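# Close every lid of the pill organiser

## Task

Press every lid of the pill organiser down until it clicks closed, while all pills stay inside their compartments and the organiser ends up resting upright on its base on the table.

## Robot and tools

Robot: two arms, left_arm carrying a five-finger left hand and right_arm carrying a right hand, mirror images of each other. Base positions in the scene frame: left_arm (-0.047, +0.525, 0) m, right_arm (-0.038, -0.430, 0) m, each turned very slightly about z. A post stands behind the arms. Loose objects may occasionally get nudged by outside pushes.

Frames. Scene frame: origin at table height midway between the nominal bases, +z up, +x out over the table, left_arm toward +y. Poses, velocities and Hand targets reported for an arm are in that arm's own base frame. Offsets you send are expressed along the current Hand target's own axes. The hand point sits 0.05 m in front of the palm and 0.15 m out from the wrist face; its +z runs along the straight fingers, +y out of the palm, +x across the palm away from the thumb on the right hand (toward the thumb on the left hand). Fingers extend 0.06-0.07 m past the point along +z. A wrist bracket on the little-finger side can collide with things, and with fingers level the wrist may hang lower than the hand and reach the table first.

The row (used by every moving tool): one flat list of 28 numbers covering both arms, each in [-1, 1]. Positions 1-6: left_arm dx, dy, dz, rx, ry, rz; 7-12: left hand motors little, ring, middle, index, thumb_bend, thumb_turn; 13-14: left force_limit, speed; 15-28: the same fourteen for right_arm. The pose six are an offset from the Hand target at the start of the action, not a pose; 1.0 equals 0.6 m of translation or 180 degrees, and rx, ry, rz form a single rotation vector. All six zero means no new pose request for that arm. Finger motors: +1 open/straight, -1 closed; thumb_turn +1 beside the palm, -1 across in front of it. force_limit maps -1..+1 to roughly 0..10 N at the fingertip (0..15 N for the two thumb motors); speed goes from near zero at -1 to full at +0.48 and above. A motor only starts when its target changes by at least 0.002. To keep a hand unchanged, resend the last eight hand numbers you actually sent (at scene start, use hand_measured plus hand_force_limit and hand_speed). For a gentle close use speed -0.94 or lower.

Tools.
execute_actions(actions, cameras): actions is a list of actions; each action is 1-15 rows, one per 1/30 s step, the last row held until step 15. Every row in an action counts from the action's starting Hand target, so repeating an offset moves further. cameras: names from cam_high, cam_left_wrist, cam_right_wrist, or ["all"]; an empty actions list returns images by default.
move(target, speed, blend, stop_force, zero, blocking, cameras): straight-line path of each hand point toward one row or up to 15 rows, all counted from the same starting Hand targets. speed in m/s, 0.002-3.6, default 0.25 (turn rate twice that in rad/s); one value or one per target. blend in m rounds corners in a list; 0 stops at each. stop_force in N, 3-120, shared by both arms: an arm's path ends when its wrist sensor feels that much push against its motion; the arm then backs to just before the push and that becomes its Hand target. Use it slowly (about 0.005 m/s) for touching; it is unreliable while the hand turns and cannot be combined with blocking=false; all targets in such a list must carry identical hand numbers. zero (default true) re-zeroes the sensor before the move. Paths take at most 10 s and do not avoid obstacles. The result adds a move: line (done, off_target, moving, held, fault) plus limits such as paced or held.
wait(seconds 0-3600), stop(), zoom_image(camera, region [x0,y0,x1,y1] pixels, max 504x504), show_instructions(), zero_wrist_force(arm), finished_scene(scene=1; irreversible).

Results: end_effector_position in metres, quat_wxyz, velocities in m/s and rad/s, Hand target (the last commanded, clipped pose; the hand often rests a bit short, so send the remainder as an offset), joint positions and torques, wrist force/torque in the end effector axes (push from a surface reads into the arm), and per hand: hand_measured, hand_stopped_by (moving, target, force, stalled, fault), hand_load_n (positive when the finger is pushed open), in motor order. Step position readings appear only for execute_actions. Cameras: cam_high 896x504, wrist cameras 672x504.

Limits and hazards. Orientation commands are clipped to 32 degrees from the measured one per step. Arms are stiff: aiming even slightly beyond a firm contact can trigger a fault stop (10 s) from joint torque (wrist joints about 13-16 N m) or about 150 N net force; a wrist joint drifting over 0.9 degrees from plan also faults. Don't let the wrist pass near the base's first-joint axis; route around the base. Keep the arms from pressing or hitting each other, and never close one hand on the other's fingers. Motors heat when loaded or stretched; 85 °C brakes the arm. Avoid slamming lids, knocking the organiser over, spilling pills, dropping anything or pushing it off the table; the organiser must remain closed and flat after you let go.

Each tool is called after "Request:" as a command line: name --argument value for each argument, lists and objects as JSON in quotes; but a table of rows of numbers goes row by row, as --pt "numbers of a row", without its own name.

Reference images:

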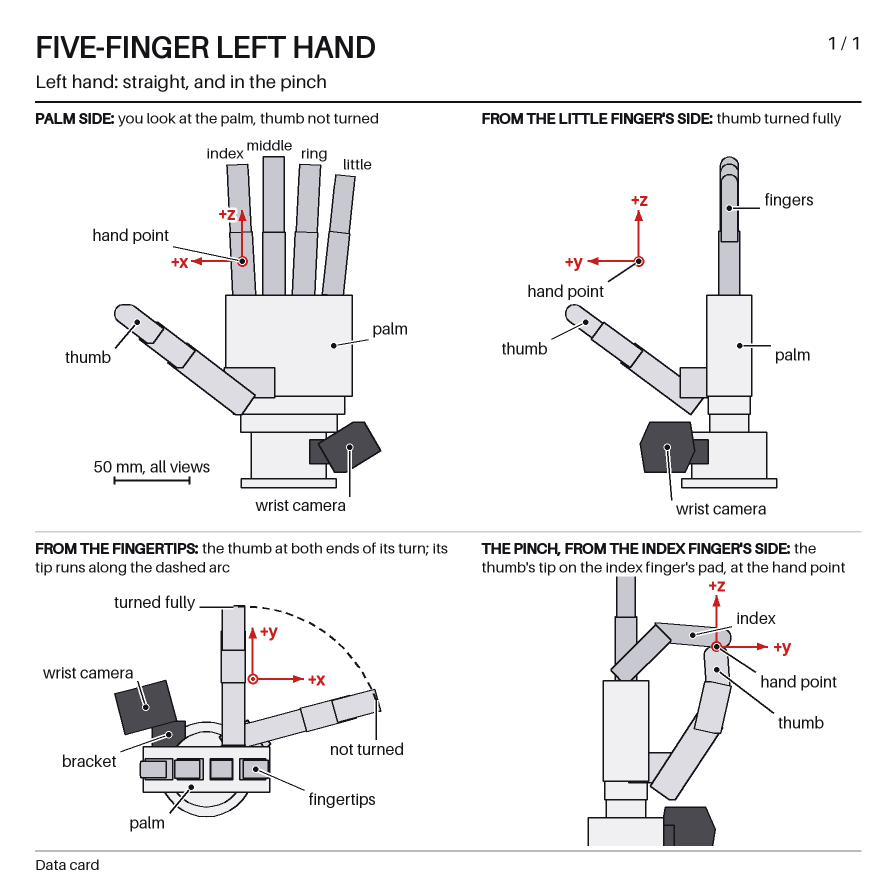

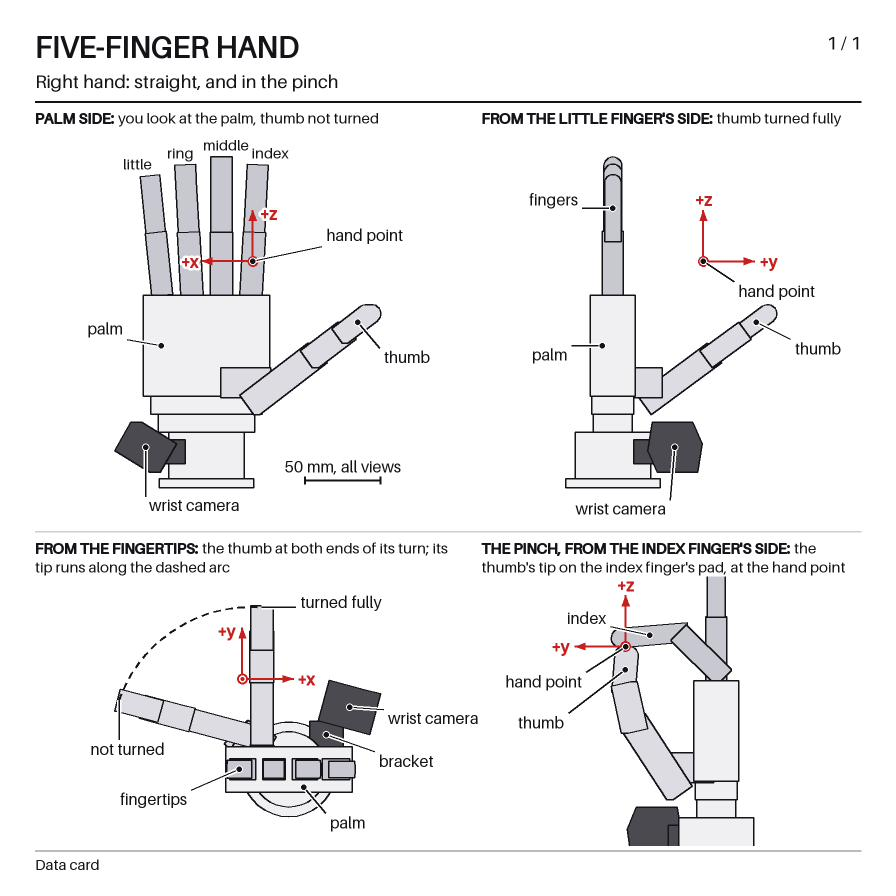

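## Session

Request:
execute_actions --actions '[]'

Scene clock: 0.00 s.
left_arm: end_effector_position=(+0.6477, -0.4547, +0.1603) hand_measured=(+1.000, +1.000, +1.000, +1.000, +1.000, +1.000) hand_load_n=(+0.0, +0.0, +0.0, +0.0, +0.0, +0.0) hand_stopped_by=(target, target, target, target, target, target) hand_force_limit=0.00 hand_speed=-0.80 end_effector_quat_wxyz=(-0.154, +0.820, -0.454, +0.312) | right_arm: end_effector_position=(+0.3465, +0.1025, +0.1272) hand_measured=(+1.000, +1.000, +1.000, +1.000, +1.000, +1.000) hand_load_n=(+0.0, +0.0, +0.0, +0.0, +0.0, +0.0) hand_stopped_by=(target, target, target, target, target, target) hand_force_limit=0.00 hand_speed=-0.80 end_effector_quat_wxyz=(+0.120, -0.204, +0.971, -0.046)
Joint positions: left_arm=[2.701 -2.404 -0.778 2.283 -1.823 2.231] | right_arm=[-0.329 -1.562 2.072 0.807 1.528 -2.308]
Joint velocities: within noise
Joint torques (N m): no reading
Motor temperatures (°C): left_arm=[35 29 37 38 32 44] | right_arm=[36 42 43 49 34 43]
Wrist force (N): no reading
Wrist torque (N m): no reading
Wrist force, peak (N): no reading
Hand target: left_arm +0.6477, -0.4547, +0.1603; -0.154, +0.820, -0.454, +0.312 | right_arm +0.3465, +0.1025, +0.1272; +0.120, -0.204, +0.971, -0.046

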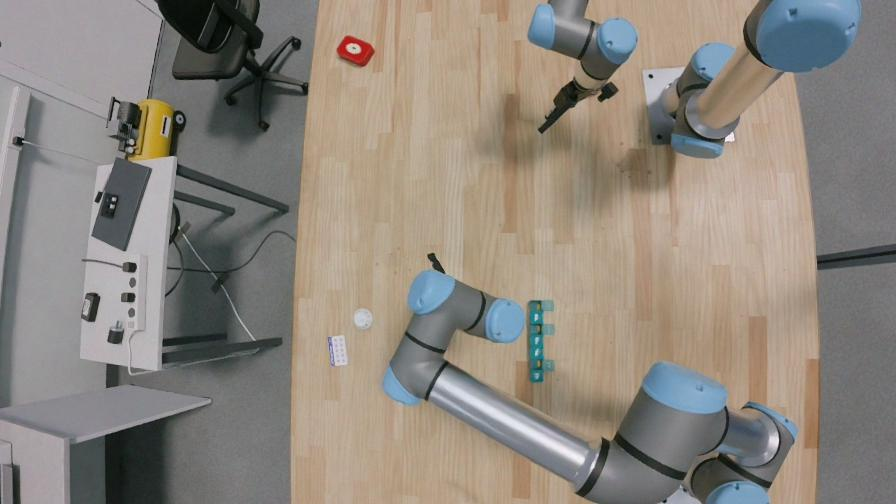

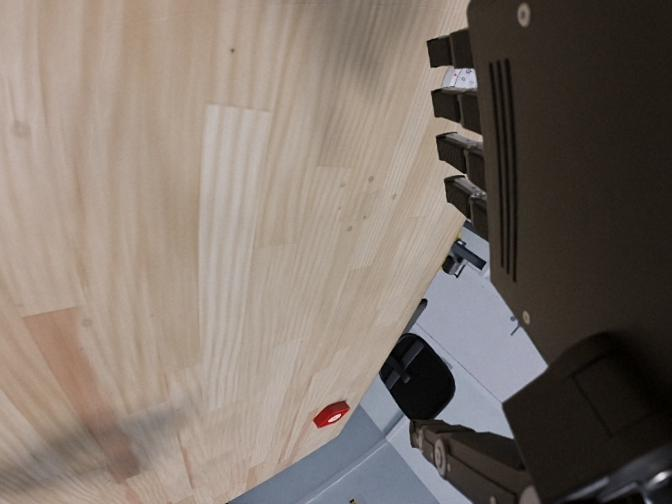

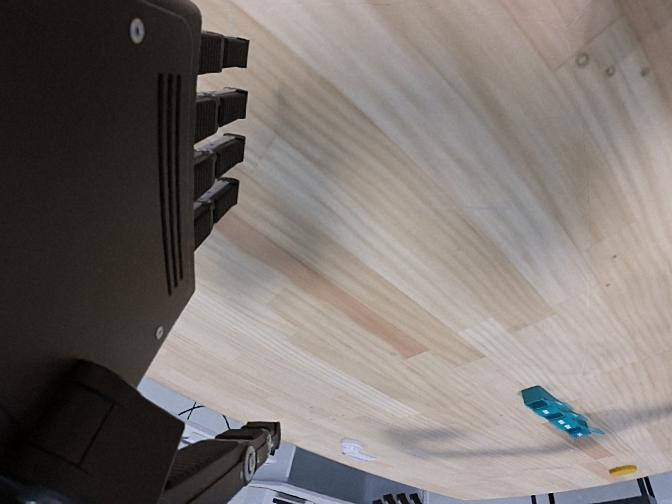

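Request:
zoom_image --camera "cam_high" --region '[500, 280, 590, 400]'

Request:
zoom_image --camera "cam_high" --region '[270, 0, 774, 504]'

Scaled by 4.200.

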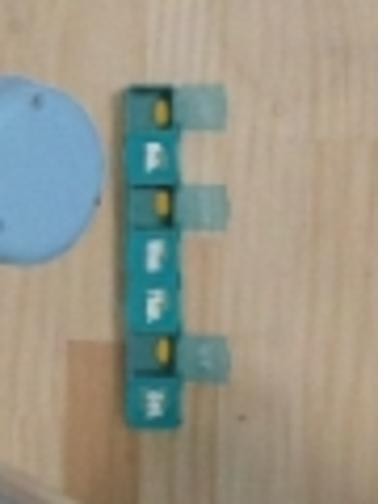

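Scaled by 1.000.

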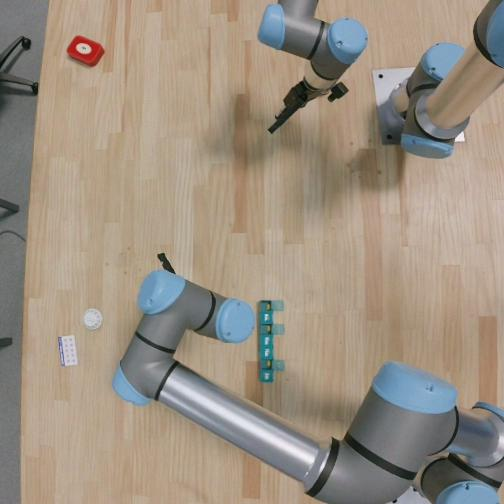

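Request:
move --target '[-0.655,-0.654,-0.386,0,0,0,1,1,1,1,1,1,0,-0.8,0,0,0,0,0,0,1,1,1,1,1,1,0,-0.8]' --cameras '["all"]'

Scene clock: 77.87 s.
left_arm: end_effector_position=(+0.5975, +0.0949, +0.3998) hand_measured=(+1.000, +1.000, +1.000, +1.000, +1.000, +1.000) hand_load_n=(-0.5, +0.0, +0.0, +0.0, +0.0, +0.0) hand_stopped_by=(target, target, target, target, target, target) hand_force_limit=0.00 hand_speed=-0.80 end_effector_quat_wxyz=(-0.154, +0.820, -0.454, +0.312) | right_arm: end_effector_position=(+0.3465, +0.1025, +0.1272) hand_measured=(+1.000, +1.000, +1.000, +1.000, +1.000, +1.000) hand_load_n=(+0.5, +0.0, +0.0, +0.0, +0.0, +0.0) hand_stopped_by=(target, target, target, target, target, target) hand_force_limit=0.00 hand_speed=-0.80 end_effector_quat_wxyz=(+0.120, -0.204, +0.971, -0.046)
Joint positions: left_arm=[3.754 -2.004 -0.831 1.862 -1.159 3.067] | right_arm=[-0.329 -1.562 2.072 0.807 1.528 -2.308]
Joint torques (N m): left_arm=[12.44 38.39 26.25 -2.53 1.18 0.69] | right_arm=[1.63 -16.88 -15.69 1.64 -0.03 0.35]
Wrist force (N): left_arm=[0.4 0.7 0.4] | right_arm=[0.5 -0.4 -0.3]
Wrist torque (N m): left_arm=[0.08 -0.16 -0.12] | right_arm=[-0.04 -0.06 0.02]
Wrist force, peak (N): left_arm=[1.4 1.6 0.9] | right_arm=[0.4 -0.5 -0.4]
Hand target: left_arm +0.5974, +0.0950, +0.3999; -0.154, +0.820, -0.454, +0.312 | right_arm +0.3465, +0.1025, +0.1272; +0.120, -0.204, +0.971, -0.046
Off the commanded pose: left_arm 0.000 m, 0 deg | right_arm 0.000 m, 0 deg.
move: done

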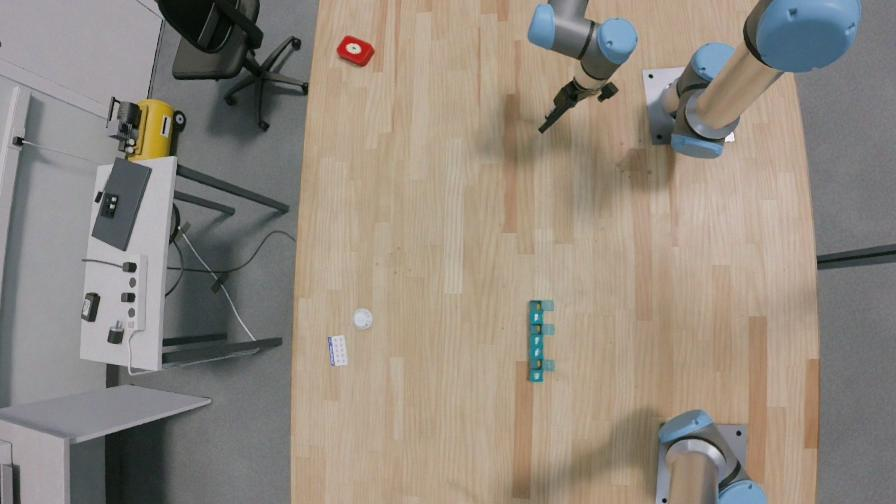

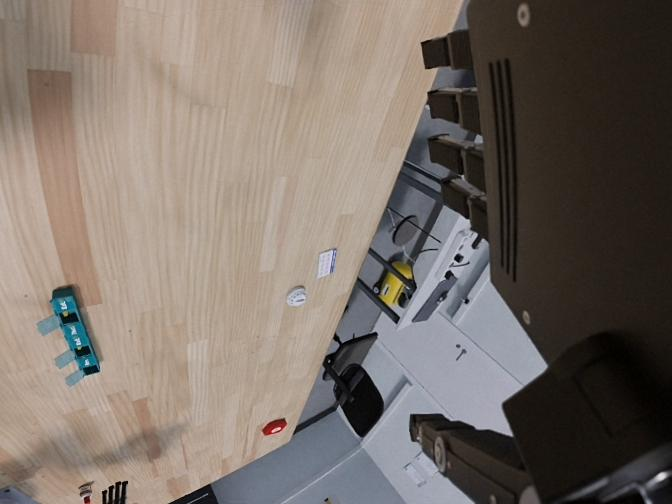

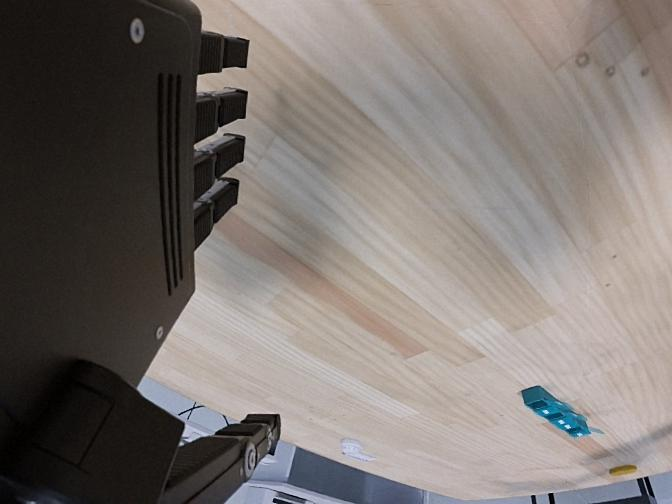

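Request:
zoom_image --camera "cam_left_wrist" --region '[30, 270, 130, 400]'

Request:
zoom_image --camera "cam_high" --region '[500, 290, 590, 390]'

Request:
zoom_image --camera "cam_right_wrist" --region '[500, 370, 620, 450]'

Scaled by 3.877 from the camera's image (finer frame: 960x720).

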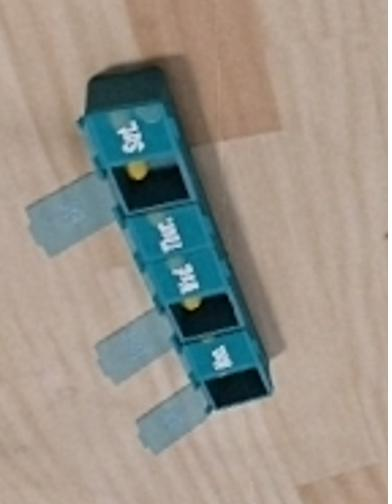

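Scaled by 5.040.

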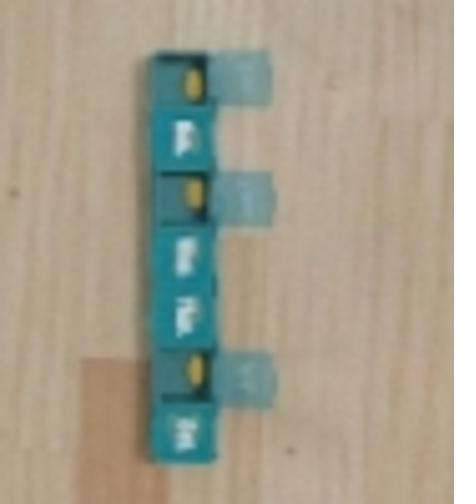

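Scaled by 4.200 from the camera's image (finer frame: 960x720).

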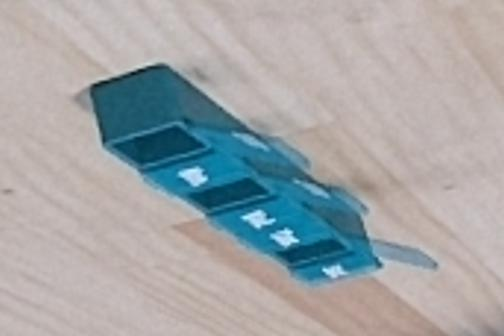

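Request:
move --target '[0,0,0,0,0,0,1,1,1,1,1,1,0,-0.8,-0.358,0.752,-0.188,0.0418,0.0885,0.6415,-1,-1,-1,0,1,1,0,0]' --cameras '["all"]'

Scene clock: 108.77 s.
left_arm: end_effector_position=(+0.5974, +0.0950, +0.3999) hand_measured=(+1.000, +1.000, +1.000, +1.000, +1.000, +1.000) hand_load_n=(+0.0, +0.0, +0.0, -0.5, +0.0, +0.0) hand_stopped_by=(target, target, target, target, target, target) hand_force_limit=0.00 hand_speed=-0.80 end_effector_quat_wxyz=(-0.154, +0.820, -0.454, +0.312) | right_arm: end_effector_position=(+0.3350, +0.6049, +0.2191) hand_measured=(-1.000, -1.000, -1.000, +0.000, +1.000, +1.000) hand_load_n=(+0.0, +0.0, +0.0, +0.0, +0.0, +0.0) hand_stopped_by=(target, target, target, target, target, target) hand_force_limit=0.00 hand_speed=0.00 end_effector_quat_wxyz=(-0.015, +0.711, +0.702, +0.049)
Joint positions: left_arm=[3.754 -2.004 -0.831 1.862 -1.159 3.067] | right_arm=[0.965 -0.413 0.035 1.848 1.558 0.978]
Joint torques (N m): left_arm=[13.07 27.23 23.55 -2.77 1.51 0.13] | right_arm=[-11.67 -57.25 -10.86 0.47 1.4 0.75]
Wrist force (N): left_arm=[0.4 0.7 0.4] | right_arm=[0.1 -1.6 -0.1]
Wrist torque (N m): left_arm=[0.08 -0.16 -0.13] | right_arm=[-0.22 -0.08 -0.10]
Wrist force, peak (N): left_arm=[0.5 0.8 0.6] | right_arm=[0.6 -1.9 -1.2]
Hand target: left_arm +0.5974, +0.0950, +0.3999; -0.154, +0.820, -0.454, +0.312 | right_arm +0.3357, +0.6063, +0.2197; +0.000, +0.723, +0.691, +0.000
Off the commanded pose: left_arm 0.000 m, 0 deg | right_arm 0.002 m, 6 deg.
elbow stopped short (right arm): the move would have taken joint 3 (elbow) straighter than the controller allows.
move: off_target (right_arm)

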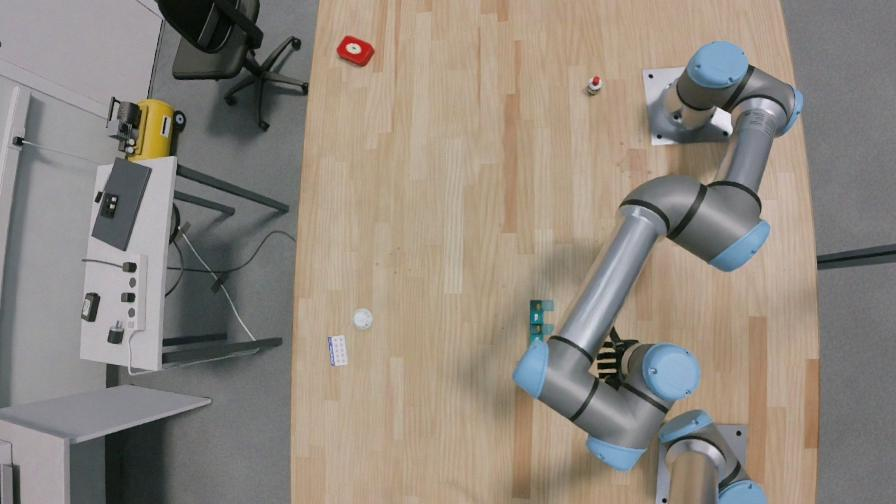

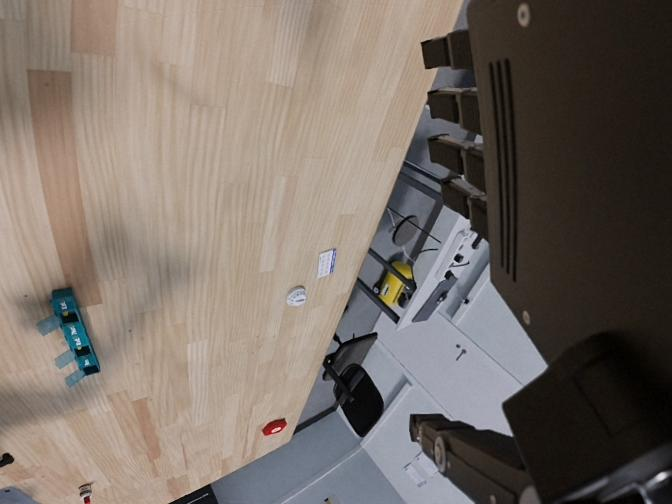

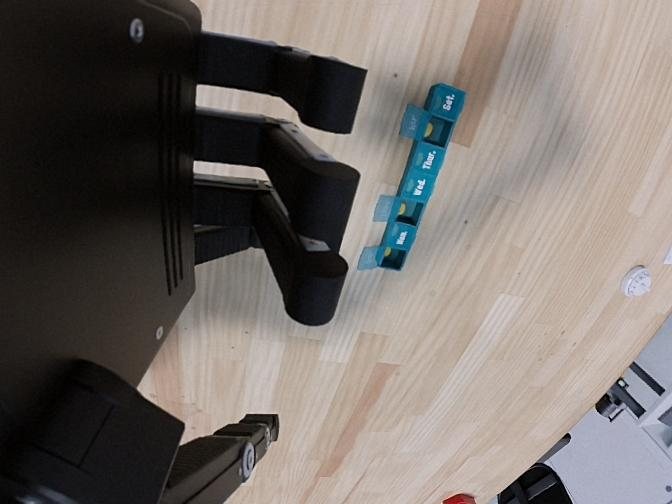

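Request:
move --target '[0,0,0,0,0,0,1,1,1,1,1,1,0,-0.8,-0.591,0.066,-0.05,0,0,-0.917,-1,-1,-1,0,1,1,0,0]' --cameras '["all"]'

Scene clock: 145.43 s.
left_arm: end_effector_position=(+0.5974, +0.0950, +0.3999) hand_measured=(+1.000, +1.000, +1.000, +1.000, +1.000, +1.000) hand_load_n=(+0.0, +0.5, +0.0, +0.0, +0.0, +0.0) hand_stopped_by=(target, target, target, target, target, target) hand_force_limit=0.00 hand_speed=-0.80 end_effector_quat_wxyz=(-0.154, +0.820, -0.454, +0.312) | right_arm: end_effector_position=(+0.3597, +0.2503, +0.2499) hand_measured=(-1.000, -1.000, -1.000, +0.000, +1.000, +1.000) hand_load_n=(+0.0, +0.0, +0.0, +0.5, +0.0, +0.0) hand_stopped_by=(target, target, target, target, target, target) hand_force_limit=0.00 hand_speed=0.00 end_effector_quat_wxyz=(+0.000, -0.591, +0.806, +0.000) end_effector_velocity=(-0.001, +0.000, +0.000) end_effector_angular_velocity=(+0.000, +0.000, +0.006)
Joint positions: left_arm=[3.754 -2.004 -0.831 1.862 -1.159 3.067] | right_arm=[0.165 -1.215 1.371 1.416 1.571 -2.672]
Joint velocities: left_arm=[within noise] | right_arm=[0.001 -0.001 0 0.001 0 -0.005]
Joint torques (N m): left_arm=[12.99 27.45 22.35 -2.76 1.58 0.66] | right_arm=[11.89 -35.03 -9.79 2.05 -1.77 -1.87]
Wrist force (N): left_arm=[0.2 0.7 0.5] | right_arm=[0.2 -1.2 -0.4]
Wrist torque (N m): left_arm=[0.07 -0.13 -0.14] | right_arm=[-0.13 -0.05 0.01]
Wrist force, peak (N): left_arm=[0.4 0.7 0.8] | right_arm=[-0.2 -2.1 0.0]
Hand target: left_arm +0.5974, +0.0950, +0.3999; -0.154, +0.820, -0.454, +0.312 | right_arm +0.3596, +0.2503, +0.2499; +0.000, -0.592, +0.806, +0.000
Off the commanded pose: left_arm 0.000 m, 0 deg | right_arm 0.000 m, 0 deg.
move: done

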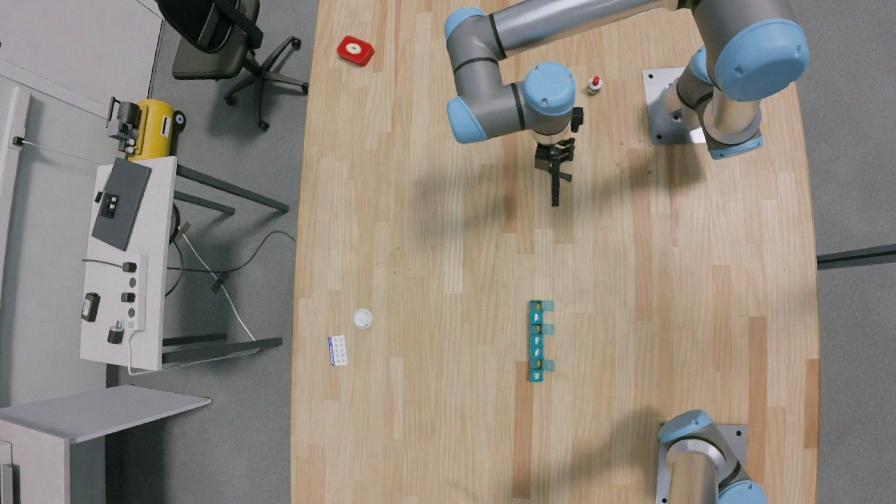

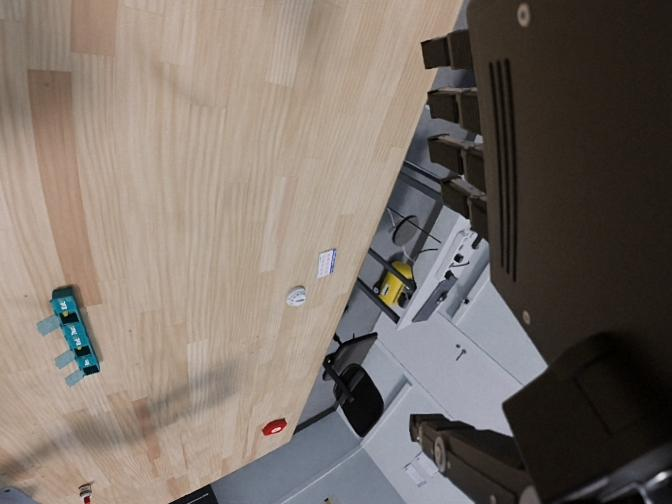

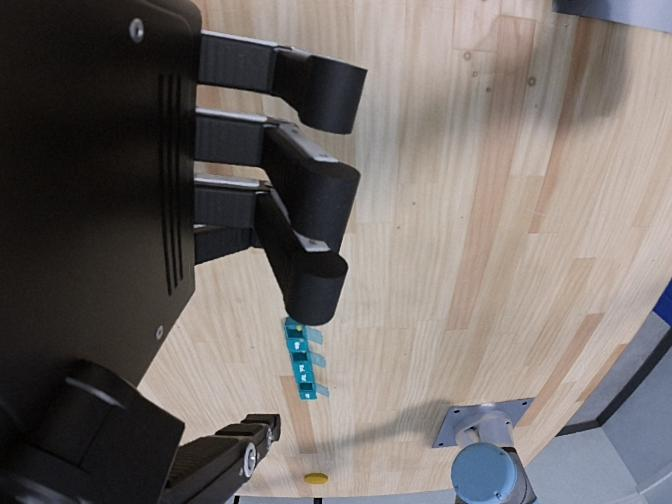

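Request:
move --target '[0.2866,0.8137,0.6007,0.098,-0.2844,-0.780,-1,-1,-1,0,1,1,0,0,0,0,0,0,0,0,-1,-1,-1,0,1,1,0,0]' --cameras '["all"]'

Scene clock: 174.17 s.
left_arm: end_effector_position=(+0.5856, -0.2510, +0.0116) hand_measured=(-1.000, -1.000, -1.000, -0.428, +1.000, +1.000) hand_load_n=(+0.0, +0.0, +0.0, -8.0, +0.0, +0.0) hand_stopped_by=(target, target, target, target, target, target) hand_force_limit=0.00 hand_speed=0.00 end_effector_quat_wxyz=(-0.039, +0.834, +0.545, +0.076) | right_arm: end_effector_position=(+0.3596, +0.2503, +0.2499) hand_measured=(-1.000, -1.000, -1.000, +0.000, +1.000, +1.000) hand_load_n=(+0.0, +0.0, +0.0, +0.0, +0.0, +0.0) hand_stopped_by=(target, target, target, target, target, target) hand_force_limit=0.00 hand_speed=0.00 end_effector_quat_wxyz=(+0.000, -0.592, +0.806, +0.000)
Joint positions: left_arm=[2.845 -2.413 -1.233 2.114 -1.737 0.119] | right_arm=[0.165 -1.215 1.371 1.416 1.571 -2.672]
Joint torques (N m): left_arm=[-0.37 42.75 15.21 -0.97 -0.39 -0.51] | right_arm=[12.01 -36.77 -10.31 0.66 -0.93 -0.88]
Wrist force (N): left_arm=[-0.9 -0.7 -26.4] | right_arm=[0.4 -1.1 -0.4]
Wrist torque (N m): left_arm=[1.07 -0.31 -0.15] | right_arm=[-0.11 -0.07 0.02]
Wrist force, peak (N): left_arm=[43.2 -33.3 -135.9] | right_arm=[0.4 -1.4 -0.3]
Hand target: left_arm +0.5856, -0.2510, +0.0116; -0.039, +0.834, +0.545, +0.076 (not the last commanded pose) | right_arm +0.3596, +0.2503, +0.2499; +0.000, -0.592, +0.806, +0.000
Off the commanded pose: left_arm 0.111 m, 26 deg | right_arm 0.000 m, 0 deg.
TORQUE FAULT: the external load on joint 4 (wrist 1) of the left arm reached its load limit, and that arm stopped. A torque fault puts only its own arm into a fault stop. That arm's remaining commands of this call were not run. That arm may still press on what stopped it. That arm is still stopped at the end of this call. That arm stays stopped for about 10 more seconds. Until then a move that you send moves the other arm only, and its call returns only when the move has ended. Once the stop has ended, the next robot result says so. If the stop ends while you think or write, that arm runs what you send next, counted from a new Hand target: where the arm stands when the stop ends. While its stop runs, that arm, its gripper or tool too, takes no new command. Until it ends, the stop uses up actions while you think or wait. An arm that is not stopped still takes commands.
move: fault (left_arm)

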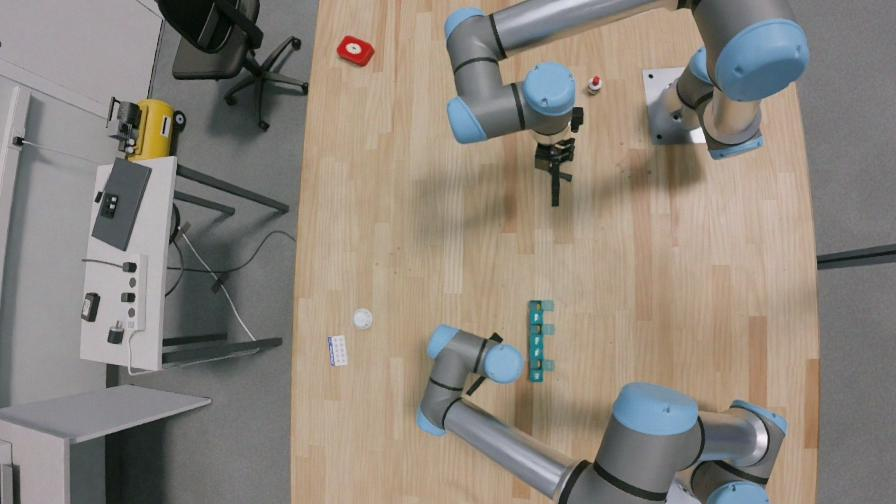

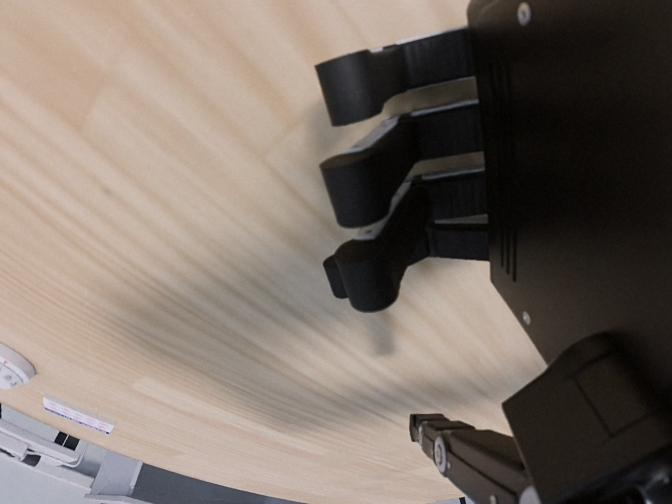

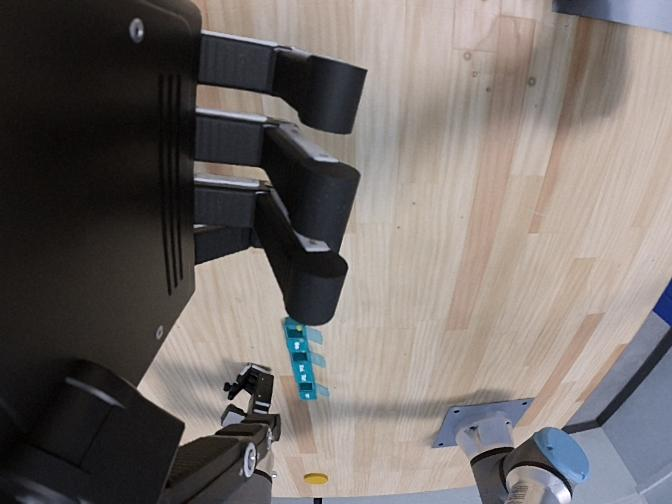

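Request:
wait --seconds 10

Scene clock: 186.30 s.
left_arm: end_effector_position=(+0.5856, -0.2510, +0.0116) hand_measured=(-1.000, -1.000, -1.000, -0.428, +1.000, +1.000) hand_load_n=(+0.0, +0.0, +0.0, -8.0, +0.0, +0.0) hand_stopped_by=(target, target, target, target, target, target) hand_force_limit=0.00 hand_speed=0.00 end_effector_quat_wxyz=(-0.039, +0.834, +0.545, +0.076) | right_arm: end_effector_position=(+0.3596, +0.2503, +0.2499) hand_measured=(-1.000, -1.000, -1.000, +0.000, +1.000, +1.000) hand_load_n=(+0.0, +0.0, +0.0, +0.0, +0.0, +0.0) hand_stopped_by=(target, target, target, target, target, target) hand_force_limit=0.00 hand_speed=0.00 end_effector_quat_wxyz=(+0.000, -0.592, +0.806, +0.000)
Joint positions: left_arm=[2.845 -2.413 -1.233 2.114 -1.737 0.119] | right_arm=[0.165 -1.215 1.371 1.416 1.571 -2.672]
Joint torques (N m): left_arm=[-0.57 42.76 15.24 -0.81 -0.41 -0.58] | right_arm=[11.81 -36.46 -10.83 0.77 0.2 1.56]
Wrist force (N): left_arm=[-1.1 -0.7 -26.1] | right_arm=[0.4 -1.0 -0.3]
Wrist torque (N m): left_arm=[1.05 -0.27 -0.16] | right_arm=[-0.12 -0.08 0.03]
Wrist force, peak (N): left_arm=[-1.1 -0.8 -26.5] | right_arm=[0.3 -1.5 -0.4]
Hand target: left_arm +0.5856, -0.2510, +0.0116; -0.039, +0.834, +0.545, +0.076 (not the last commanded pose) | right_arm +0.3596, +0.2503, +0.2499; +0.000, -0.592, +0.806, +0.000
Off the commanded pose: left_arm 0.111 m, 26 deg | right_arm 0.000 m, 0 deg.
TORQUE FAULT, CONTINUED: the left arm's stop, for the torque fault of joint 4 (wrist 1) that an earlier result reported, is over. The rest of the stop counts as 19 of the actions that you can send in this scene. That arm's target is now where it stood when the stop ended, not its last command. That arm keeps its grip as last carried out and accepts commands again: back off and push less far. That arm stops again whenever a joint's load reaches its limit.
wait: 10.00 s; at rest from the start

Request:
move --pt "0.066 0.007 -0.391 0 0 0 -1 -1 -1 0.01 1 1 0 0 0 0 0 0 0 0 -1 -1 -1 0 1 1 0 0" --pt "-0.1425 -0.4738 -0.4352 0.0171 -0.0521 -0.1343 -1 -1 -1 0.01 1 1 0 0 0 0 0 0 0 0 -1 -1 -1 0 1 1 0 0" --cameras '["all"]'

Scene clock: 201.63 s.
left_arm: end_effector_position=(+0.2698, -0.2523, +0.2493) hand_measured=(-1.000, -1.000, -1.000, +0.010, +1.000, +1.000) hand_load_n=(+0.0, +0.0, +0.0, +0.0, +0.0, +0.0) hand_stopped_by=(target, target, target, target, target, target) hand_force_limit=0.00 hand_speed=0.00 end_effector_quat_wxyz=(+0.000, +0.704, +0.711, +0.000) | right_arm: end_effector_position=(+0.3596, +0.2503, +0.2499) hand_measured=(-1.000, -1.000, -1.000, +0.000, +1.000, +1.000) hand_load_n=(+0.0, +0.0, +0.0, +0.0, +0.0, +0.0) hand_stopped_by=(target, target, target, target, target, target) hand_force_limit=0.00 hand_speed=0.00 end_effector_quat_wxyz=(+0.000, -0.592, +0.806, +0.000)
Joint positions: left_arm=[2.595 -1.674 -1.688 1.791 -1.571 -0.556] | right_arm=[0.165 -1.215 1.371 1.416 1.571 -2.672]
Joint torques (N m): left_arm=[-2.33 32.93 10.93 -4.43 0.51 -0.81] | right_arm=[11.91 -36.89 -10.33 0.92 0.55 2.51]
Wrist force (N): left_arm=[-0.5 0.3 0.2] | right_arm=[0.3 -0.9 -0.3]
Wrist torque (N m): left_arm=[0.02 -0.04 -0.01] | right_arm=[-0.09 -0.07 0.03]
Wrist force, peak (N): left_arm=[-1.2 -0.6 -25.9] | right_arm=[0.3 -1.3 -0.7]
Hand target: left_arm +0.2697, -0.2523, +0.2493; +0.000, +0.704, +0.711, +0.000 | right_arm +0.3596, +0.2503, +0.2499; +0.000, -0.592, +0.806, +0.000
Off the commanded pose: left_arm 0.000 m, 0 deg | right_arm 0.000 m, 0 deg.
move: done

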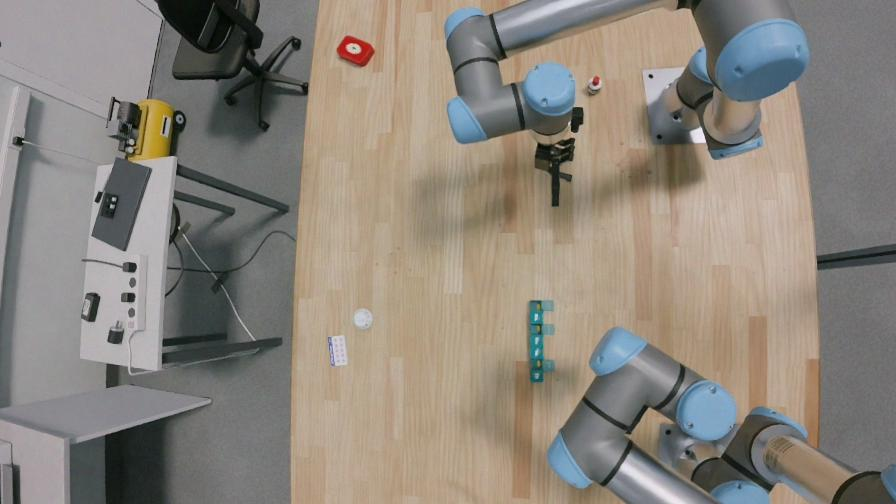

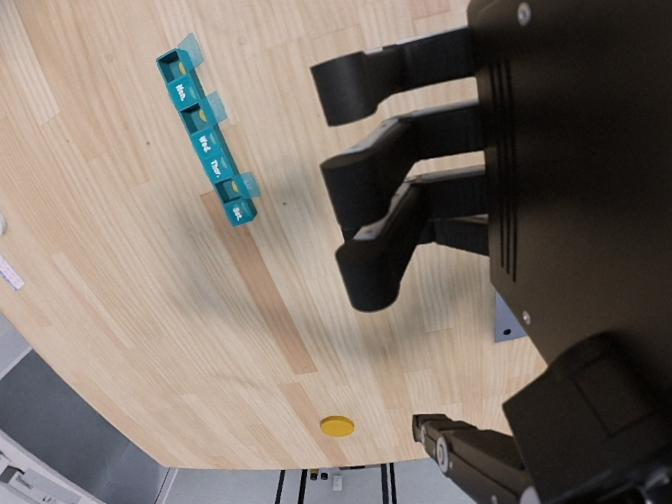

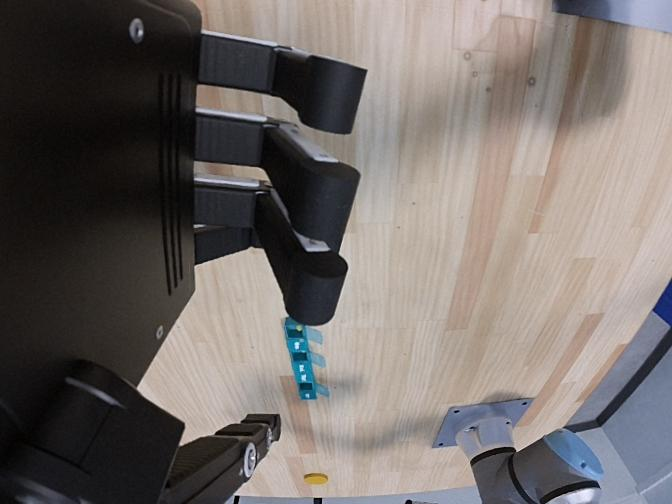

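Request:
move --target '[0.1333,0.0667,0.25,0,0,0,0.0,-1,-1,-1,1,1,0,0,-0.163,-0.095,0.133,0,0,0,1,1,1,1,1,1,0,0]' --cameras '["all"]' --speed 0.15

Scene clock: 288.40 s.
left_arm: end_effector_position=(+0.3089, -0.1720, +0.0994) hand_measured=(+0.000, -1.000, -1.000, -1.000, +1.000, +1.000) hand_load_n=(+0.0, +0.0, +0.0, +0.0, +0.0, +0.0) hand_stopped_by=(target, target, target, target, target, target) hand_force_limit=0.00 hand_speed=0.00 end_effector_quat_wxyz=(+0.000, +0.704, +0.711, +0.000) | right_arm: end_effector_position=(+0.4432, +0.3265, +0.1701) hand_measured=(+1.000, +1.000, +1.000, +1.000, +1.000, +1.000) hand_load_n=(+0.0, +0.0, +0.0, +0.0, +0.0, +0.0) hand_stopped_by=(target, target, target, target, target, target) hand_force_limit=0.00 hand_speed=0.00 end_effector_quat_wxyz=(+0.000, -0.592, +0.806, +0.000)
Joint positions: left_arm=[2.884 -1.749 -2.023 2.201 -1.571 -0.267] | right_arm=[0.278 -0.9 1.093 1.379 1.571 -2.558]
Joint torques (N m): left_arm=[2.03 24.07 9.64 -0.63 -0.64 0.73] | right_arm=[-11.84 -35.91 -24.4 0.6 1.62 -2.24]
Wrist force (N): left_arm=[0.1 0.3 0.0] | right_arm=[0.2 -1.2 -0.2]
Wrist torque (N m): left_arm=[0.06 -0.14 -0.16] | right_arm=[-0.16 -0.07 -0.12]
Wrist force, peak (N): left_arm=[-1.1 -0.1 -1.3] | right_arm=[-0.4 -1.9 0.6]
Hand target: left_arm +0.3089, -0.1719, +0.0993; +0.000, +0.704, +0.711, +0.000 | right_arm +0.4433, +0.3264, +0.1700; +0.000, -0.592, +0.806, +0.000
Off the commanded pose: left_arm 0.000 m, 0 deg | right_arm 0.000 m, 0 deg.
move: done

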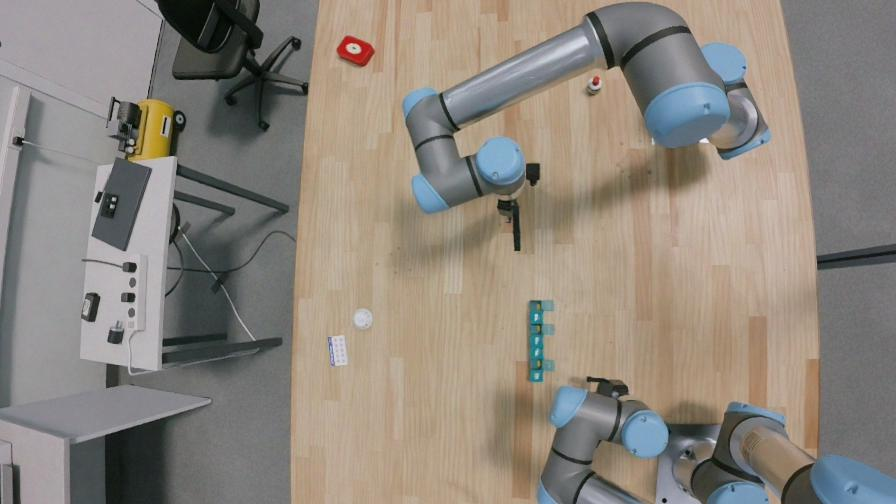

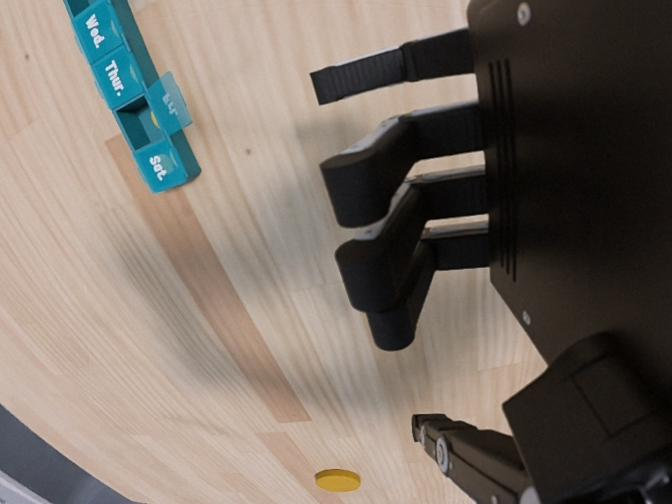

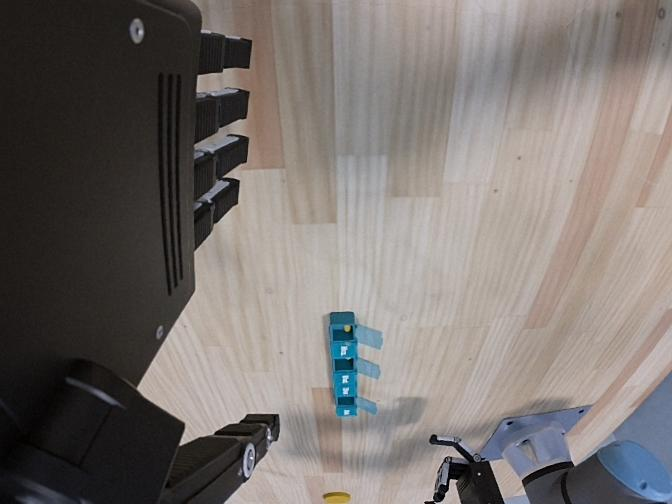

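Request:
zoom_image --camera "cam_right_wrist" --region '[310, 300, 520, 504]'

Request:
zoom_image --camera "cam_left_wrist" --region '[50, 0, 350, 250]'

Request:
zoom_image --camera "cam_high" --region '[500, 290, 680, 440]'

Scaled by 2.400 from the camera's image (finer frame: 960x720).

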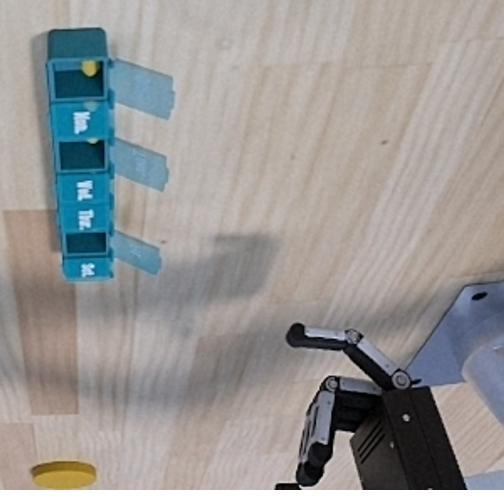

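Scaled by 1.680 from the camera's image (finer frame: 960x720).

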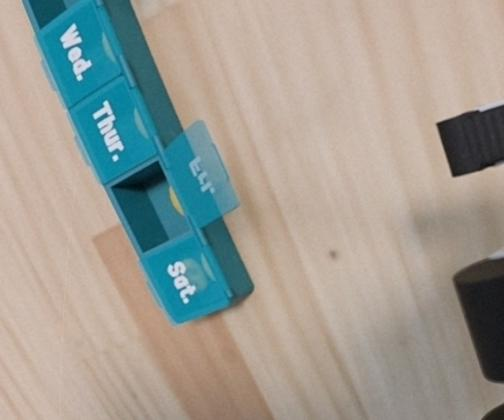

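Scaled by 2.800.

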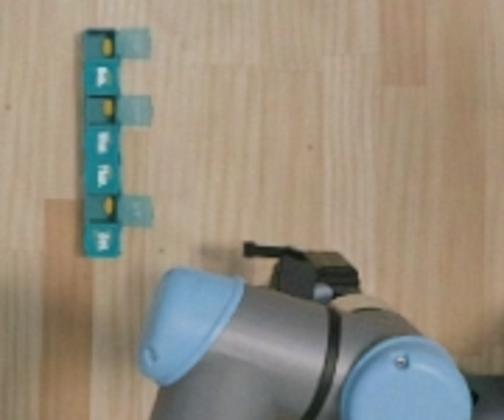

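Request:
move --target '[-0.0133,0.0917,0.0167,0,0,0,0.0,-1,-1,-1,1,1,0,0,0,0,0,0,0,0,1,1,1,1,1,1,0,0]' --cameras '["all"]' --speed 0.1

Request:
zoom_image --camera "cam_right_wrist" --region '[310, 290, 520, 504]'

Request:
zoom_image --camera "cam_left_wrist" --region '[100, 0, 500, 300]'

Request:
zoom_image --camera "cam_high" --region '[500, 290, 620, 400]'

Scene clock: 351.30 s.
left_arm: end_effector_position=(+0.3640, -0.1793, +0.0893) hand_measured=(+0.000, -1.000, -1.000, -1.000, +1.000, +1.000) hand_load_n=(+0.0, +0.0, +0.0, +0.0, +0.0, +0.0) hand_stopped_by=(target, target, target, target, target, target) hand_force_limit=0.00 hand_speed=0.00 end_effector_quat_wxyz=(+0.000, +0.704, +0.711, +0.000) | right_arm: end_effector_position=(+0.4433, +0.3264, +0.1700) hand_measured=(+1.000, +1.000, +1.000, +1.000, +1.000, +1.000) hand_load_n=(+0.0, +0.0, +0.0, +0.0, +0.0, +0.0) hand_stopped_by=(target, target, target, target, target, target) hand_force_limit=0.00 hand_speed=0.00 end_effector_quat_wxyz=(+0.000, -0.592, +0.806, +0.000)
Joint positions: left_arm=[2.904 -1.872 -1.892 2.194 -1.571 -0.247] | right_arm=[0.278 -0.9 1.093 1.378 1.571 -2.558]
Joint torques (N m): left_arm=[-13.8 23.83 20.49 -0.6 -0.12 -0.89] | right_arm=[-10.8 -35.43 -23.78 0.57 1.41 -1.63]
Wrist force (N): left_arm=[0.0 0.1 -0.1] | right_arm=[0.4 -1.2 -0.2]
Wrist torque (N m): left_arm=[0.02 -0.11 -0.17] | right_arm=[-0.16 -0.10 -0.10]
Wrist force, peak (N): left_arm=[0.1 1.4 0.2] | right_arm=[0.2 -1.4 -0.1]
Hand target: left_arm +0.3640, -0.1794, +0.0893; +0.000, +0.704, +0.711, +0.000 | right_arm +0.4433, +0.3264, +0.1700; +0.000, -0.592, +0.806, +0.000
Off the commanded pose: left_arm 0.000 m, 0 deg | right_arm 0.000 m, 0 deg.
move: done

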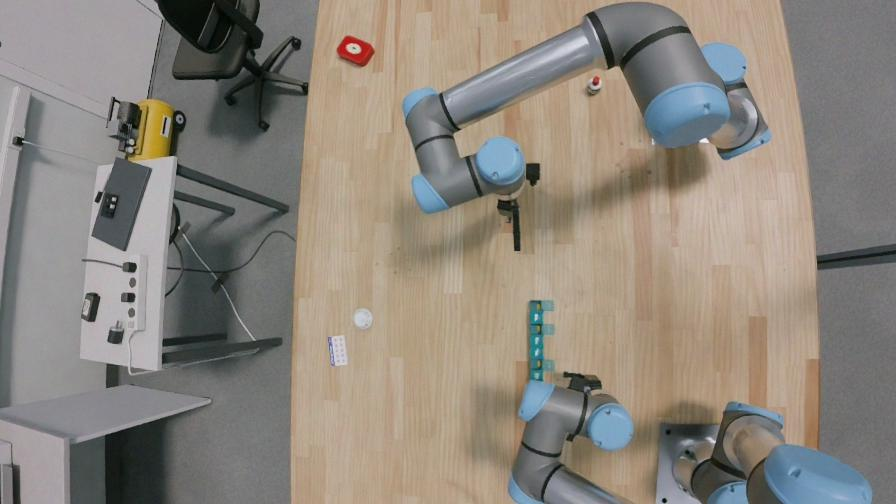

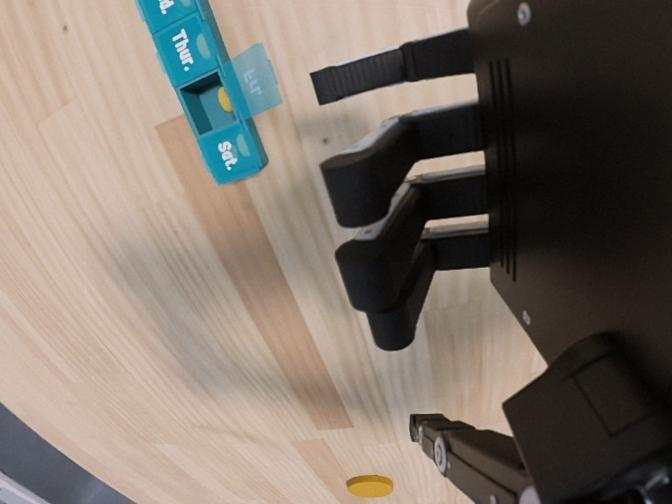

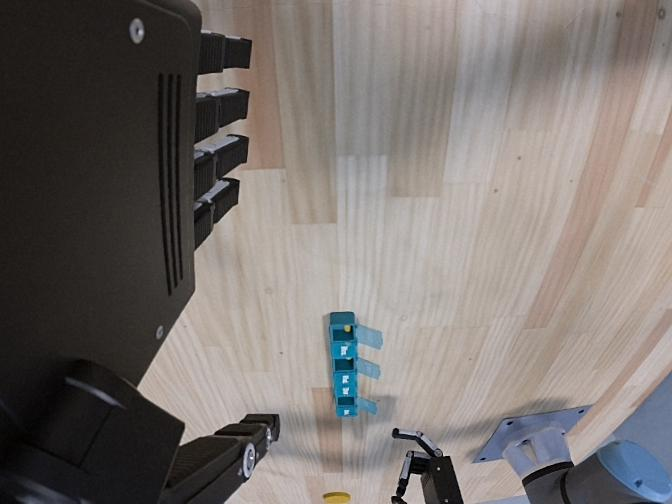

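Scaled by 2.355 from the camera's image (finer frame: 960x720).

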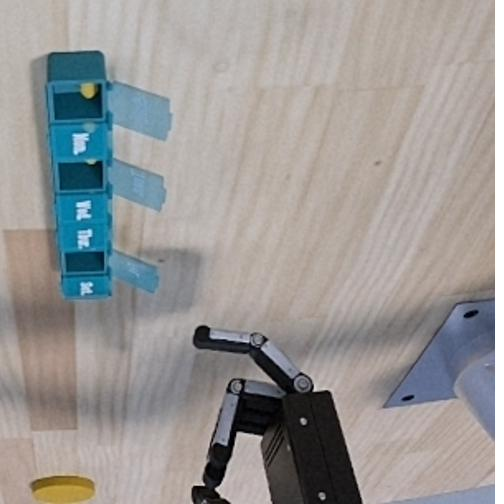

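Scaled by 1.260 from the camera's image (finer frame: 960x720).

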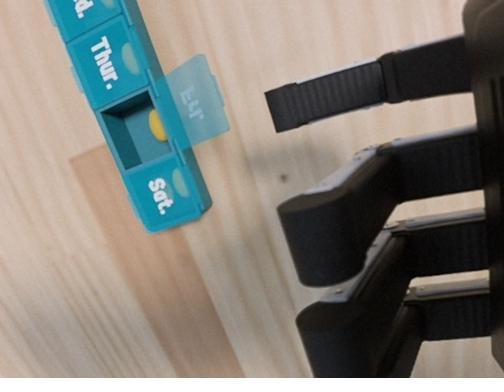

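Scaled by 4.200.

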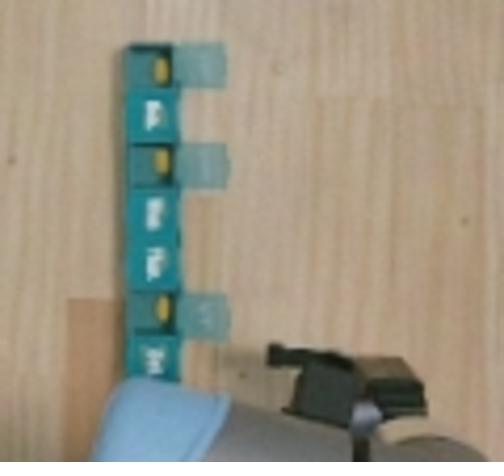

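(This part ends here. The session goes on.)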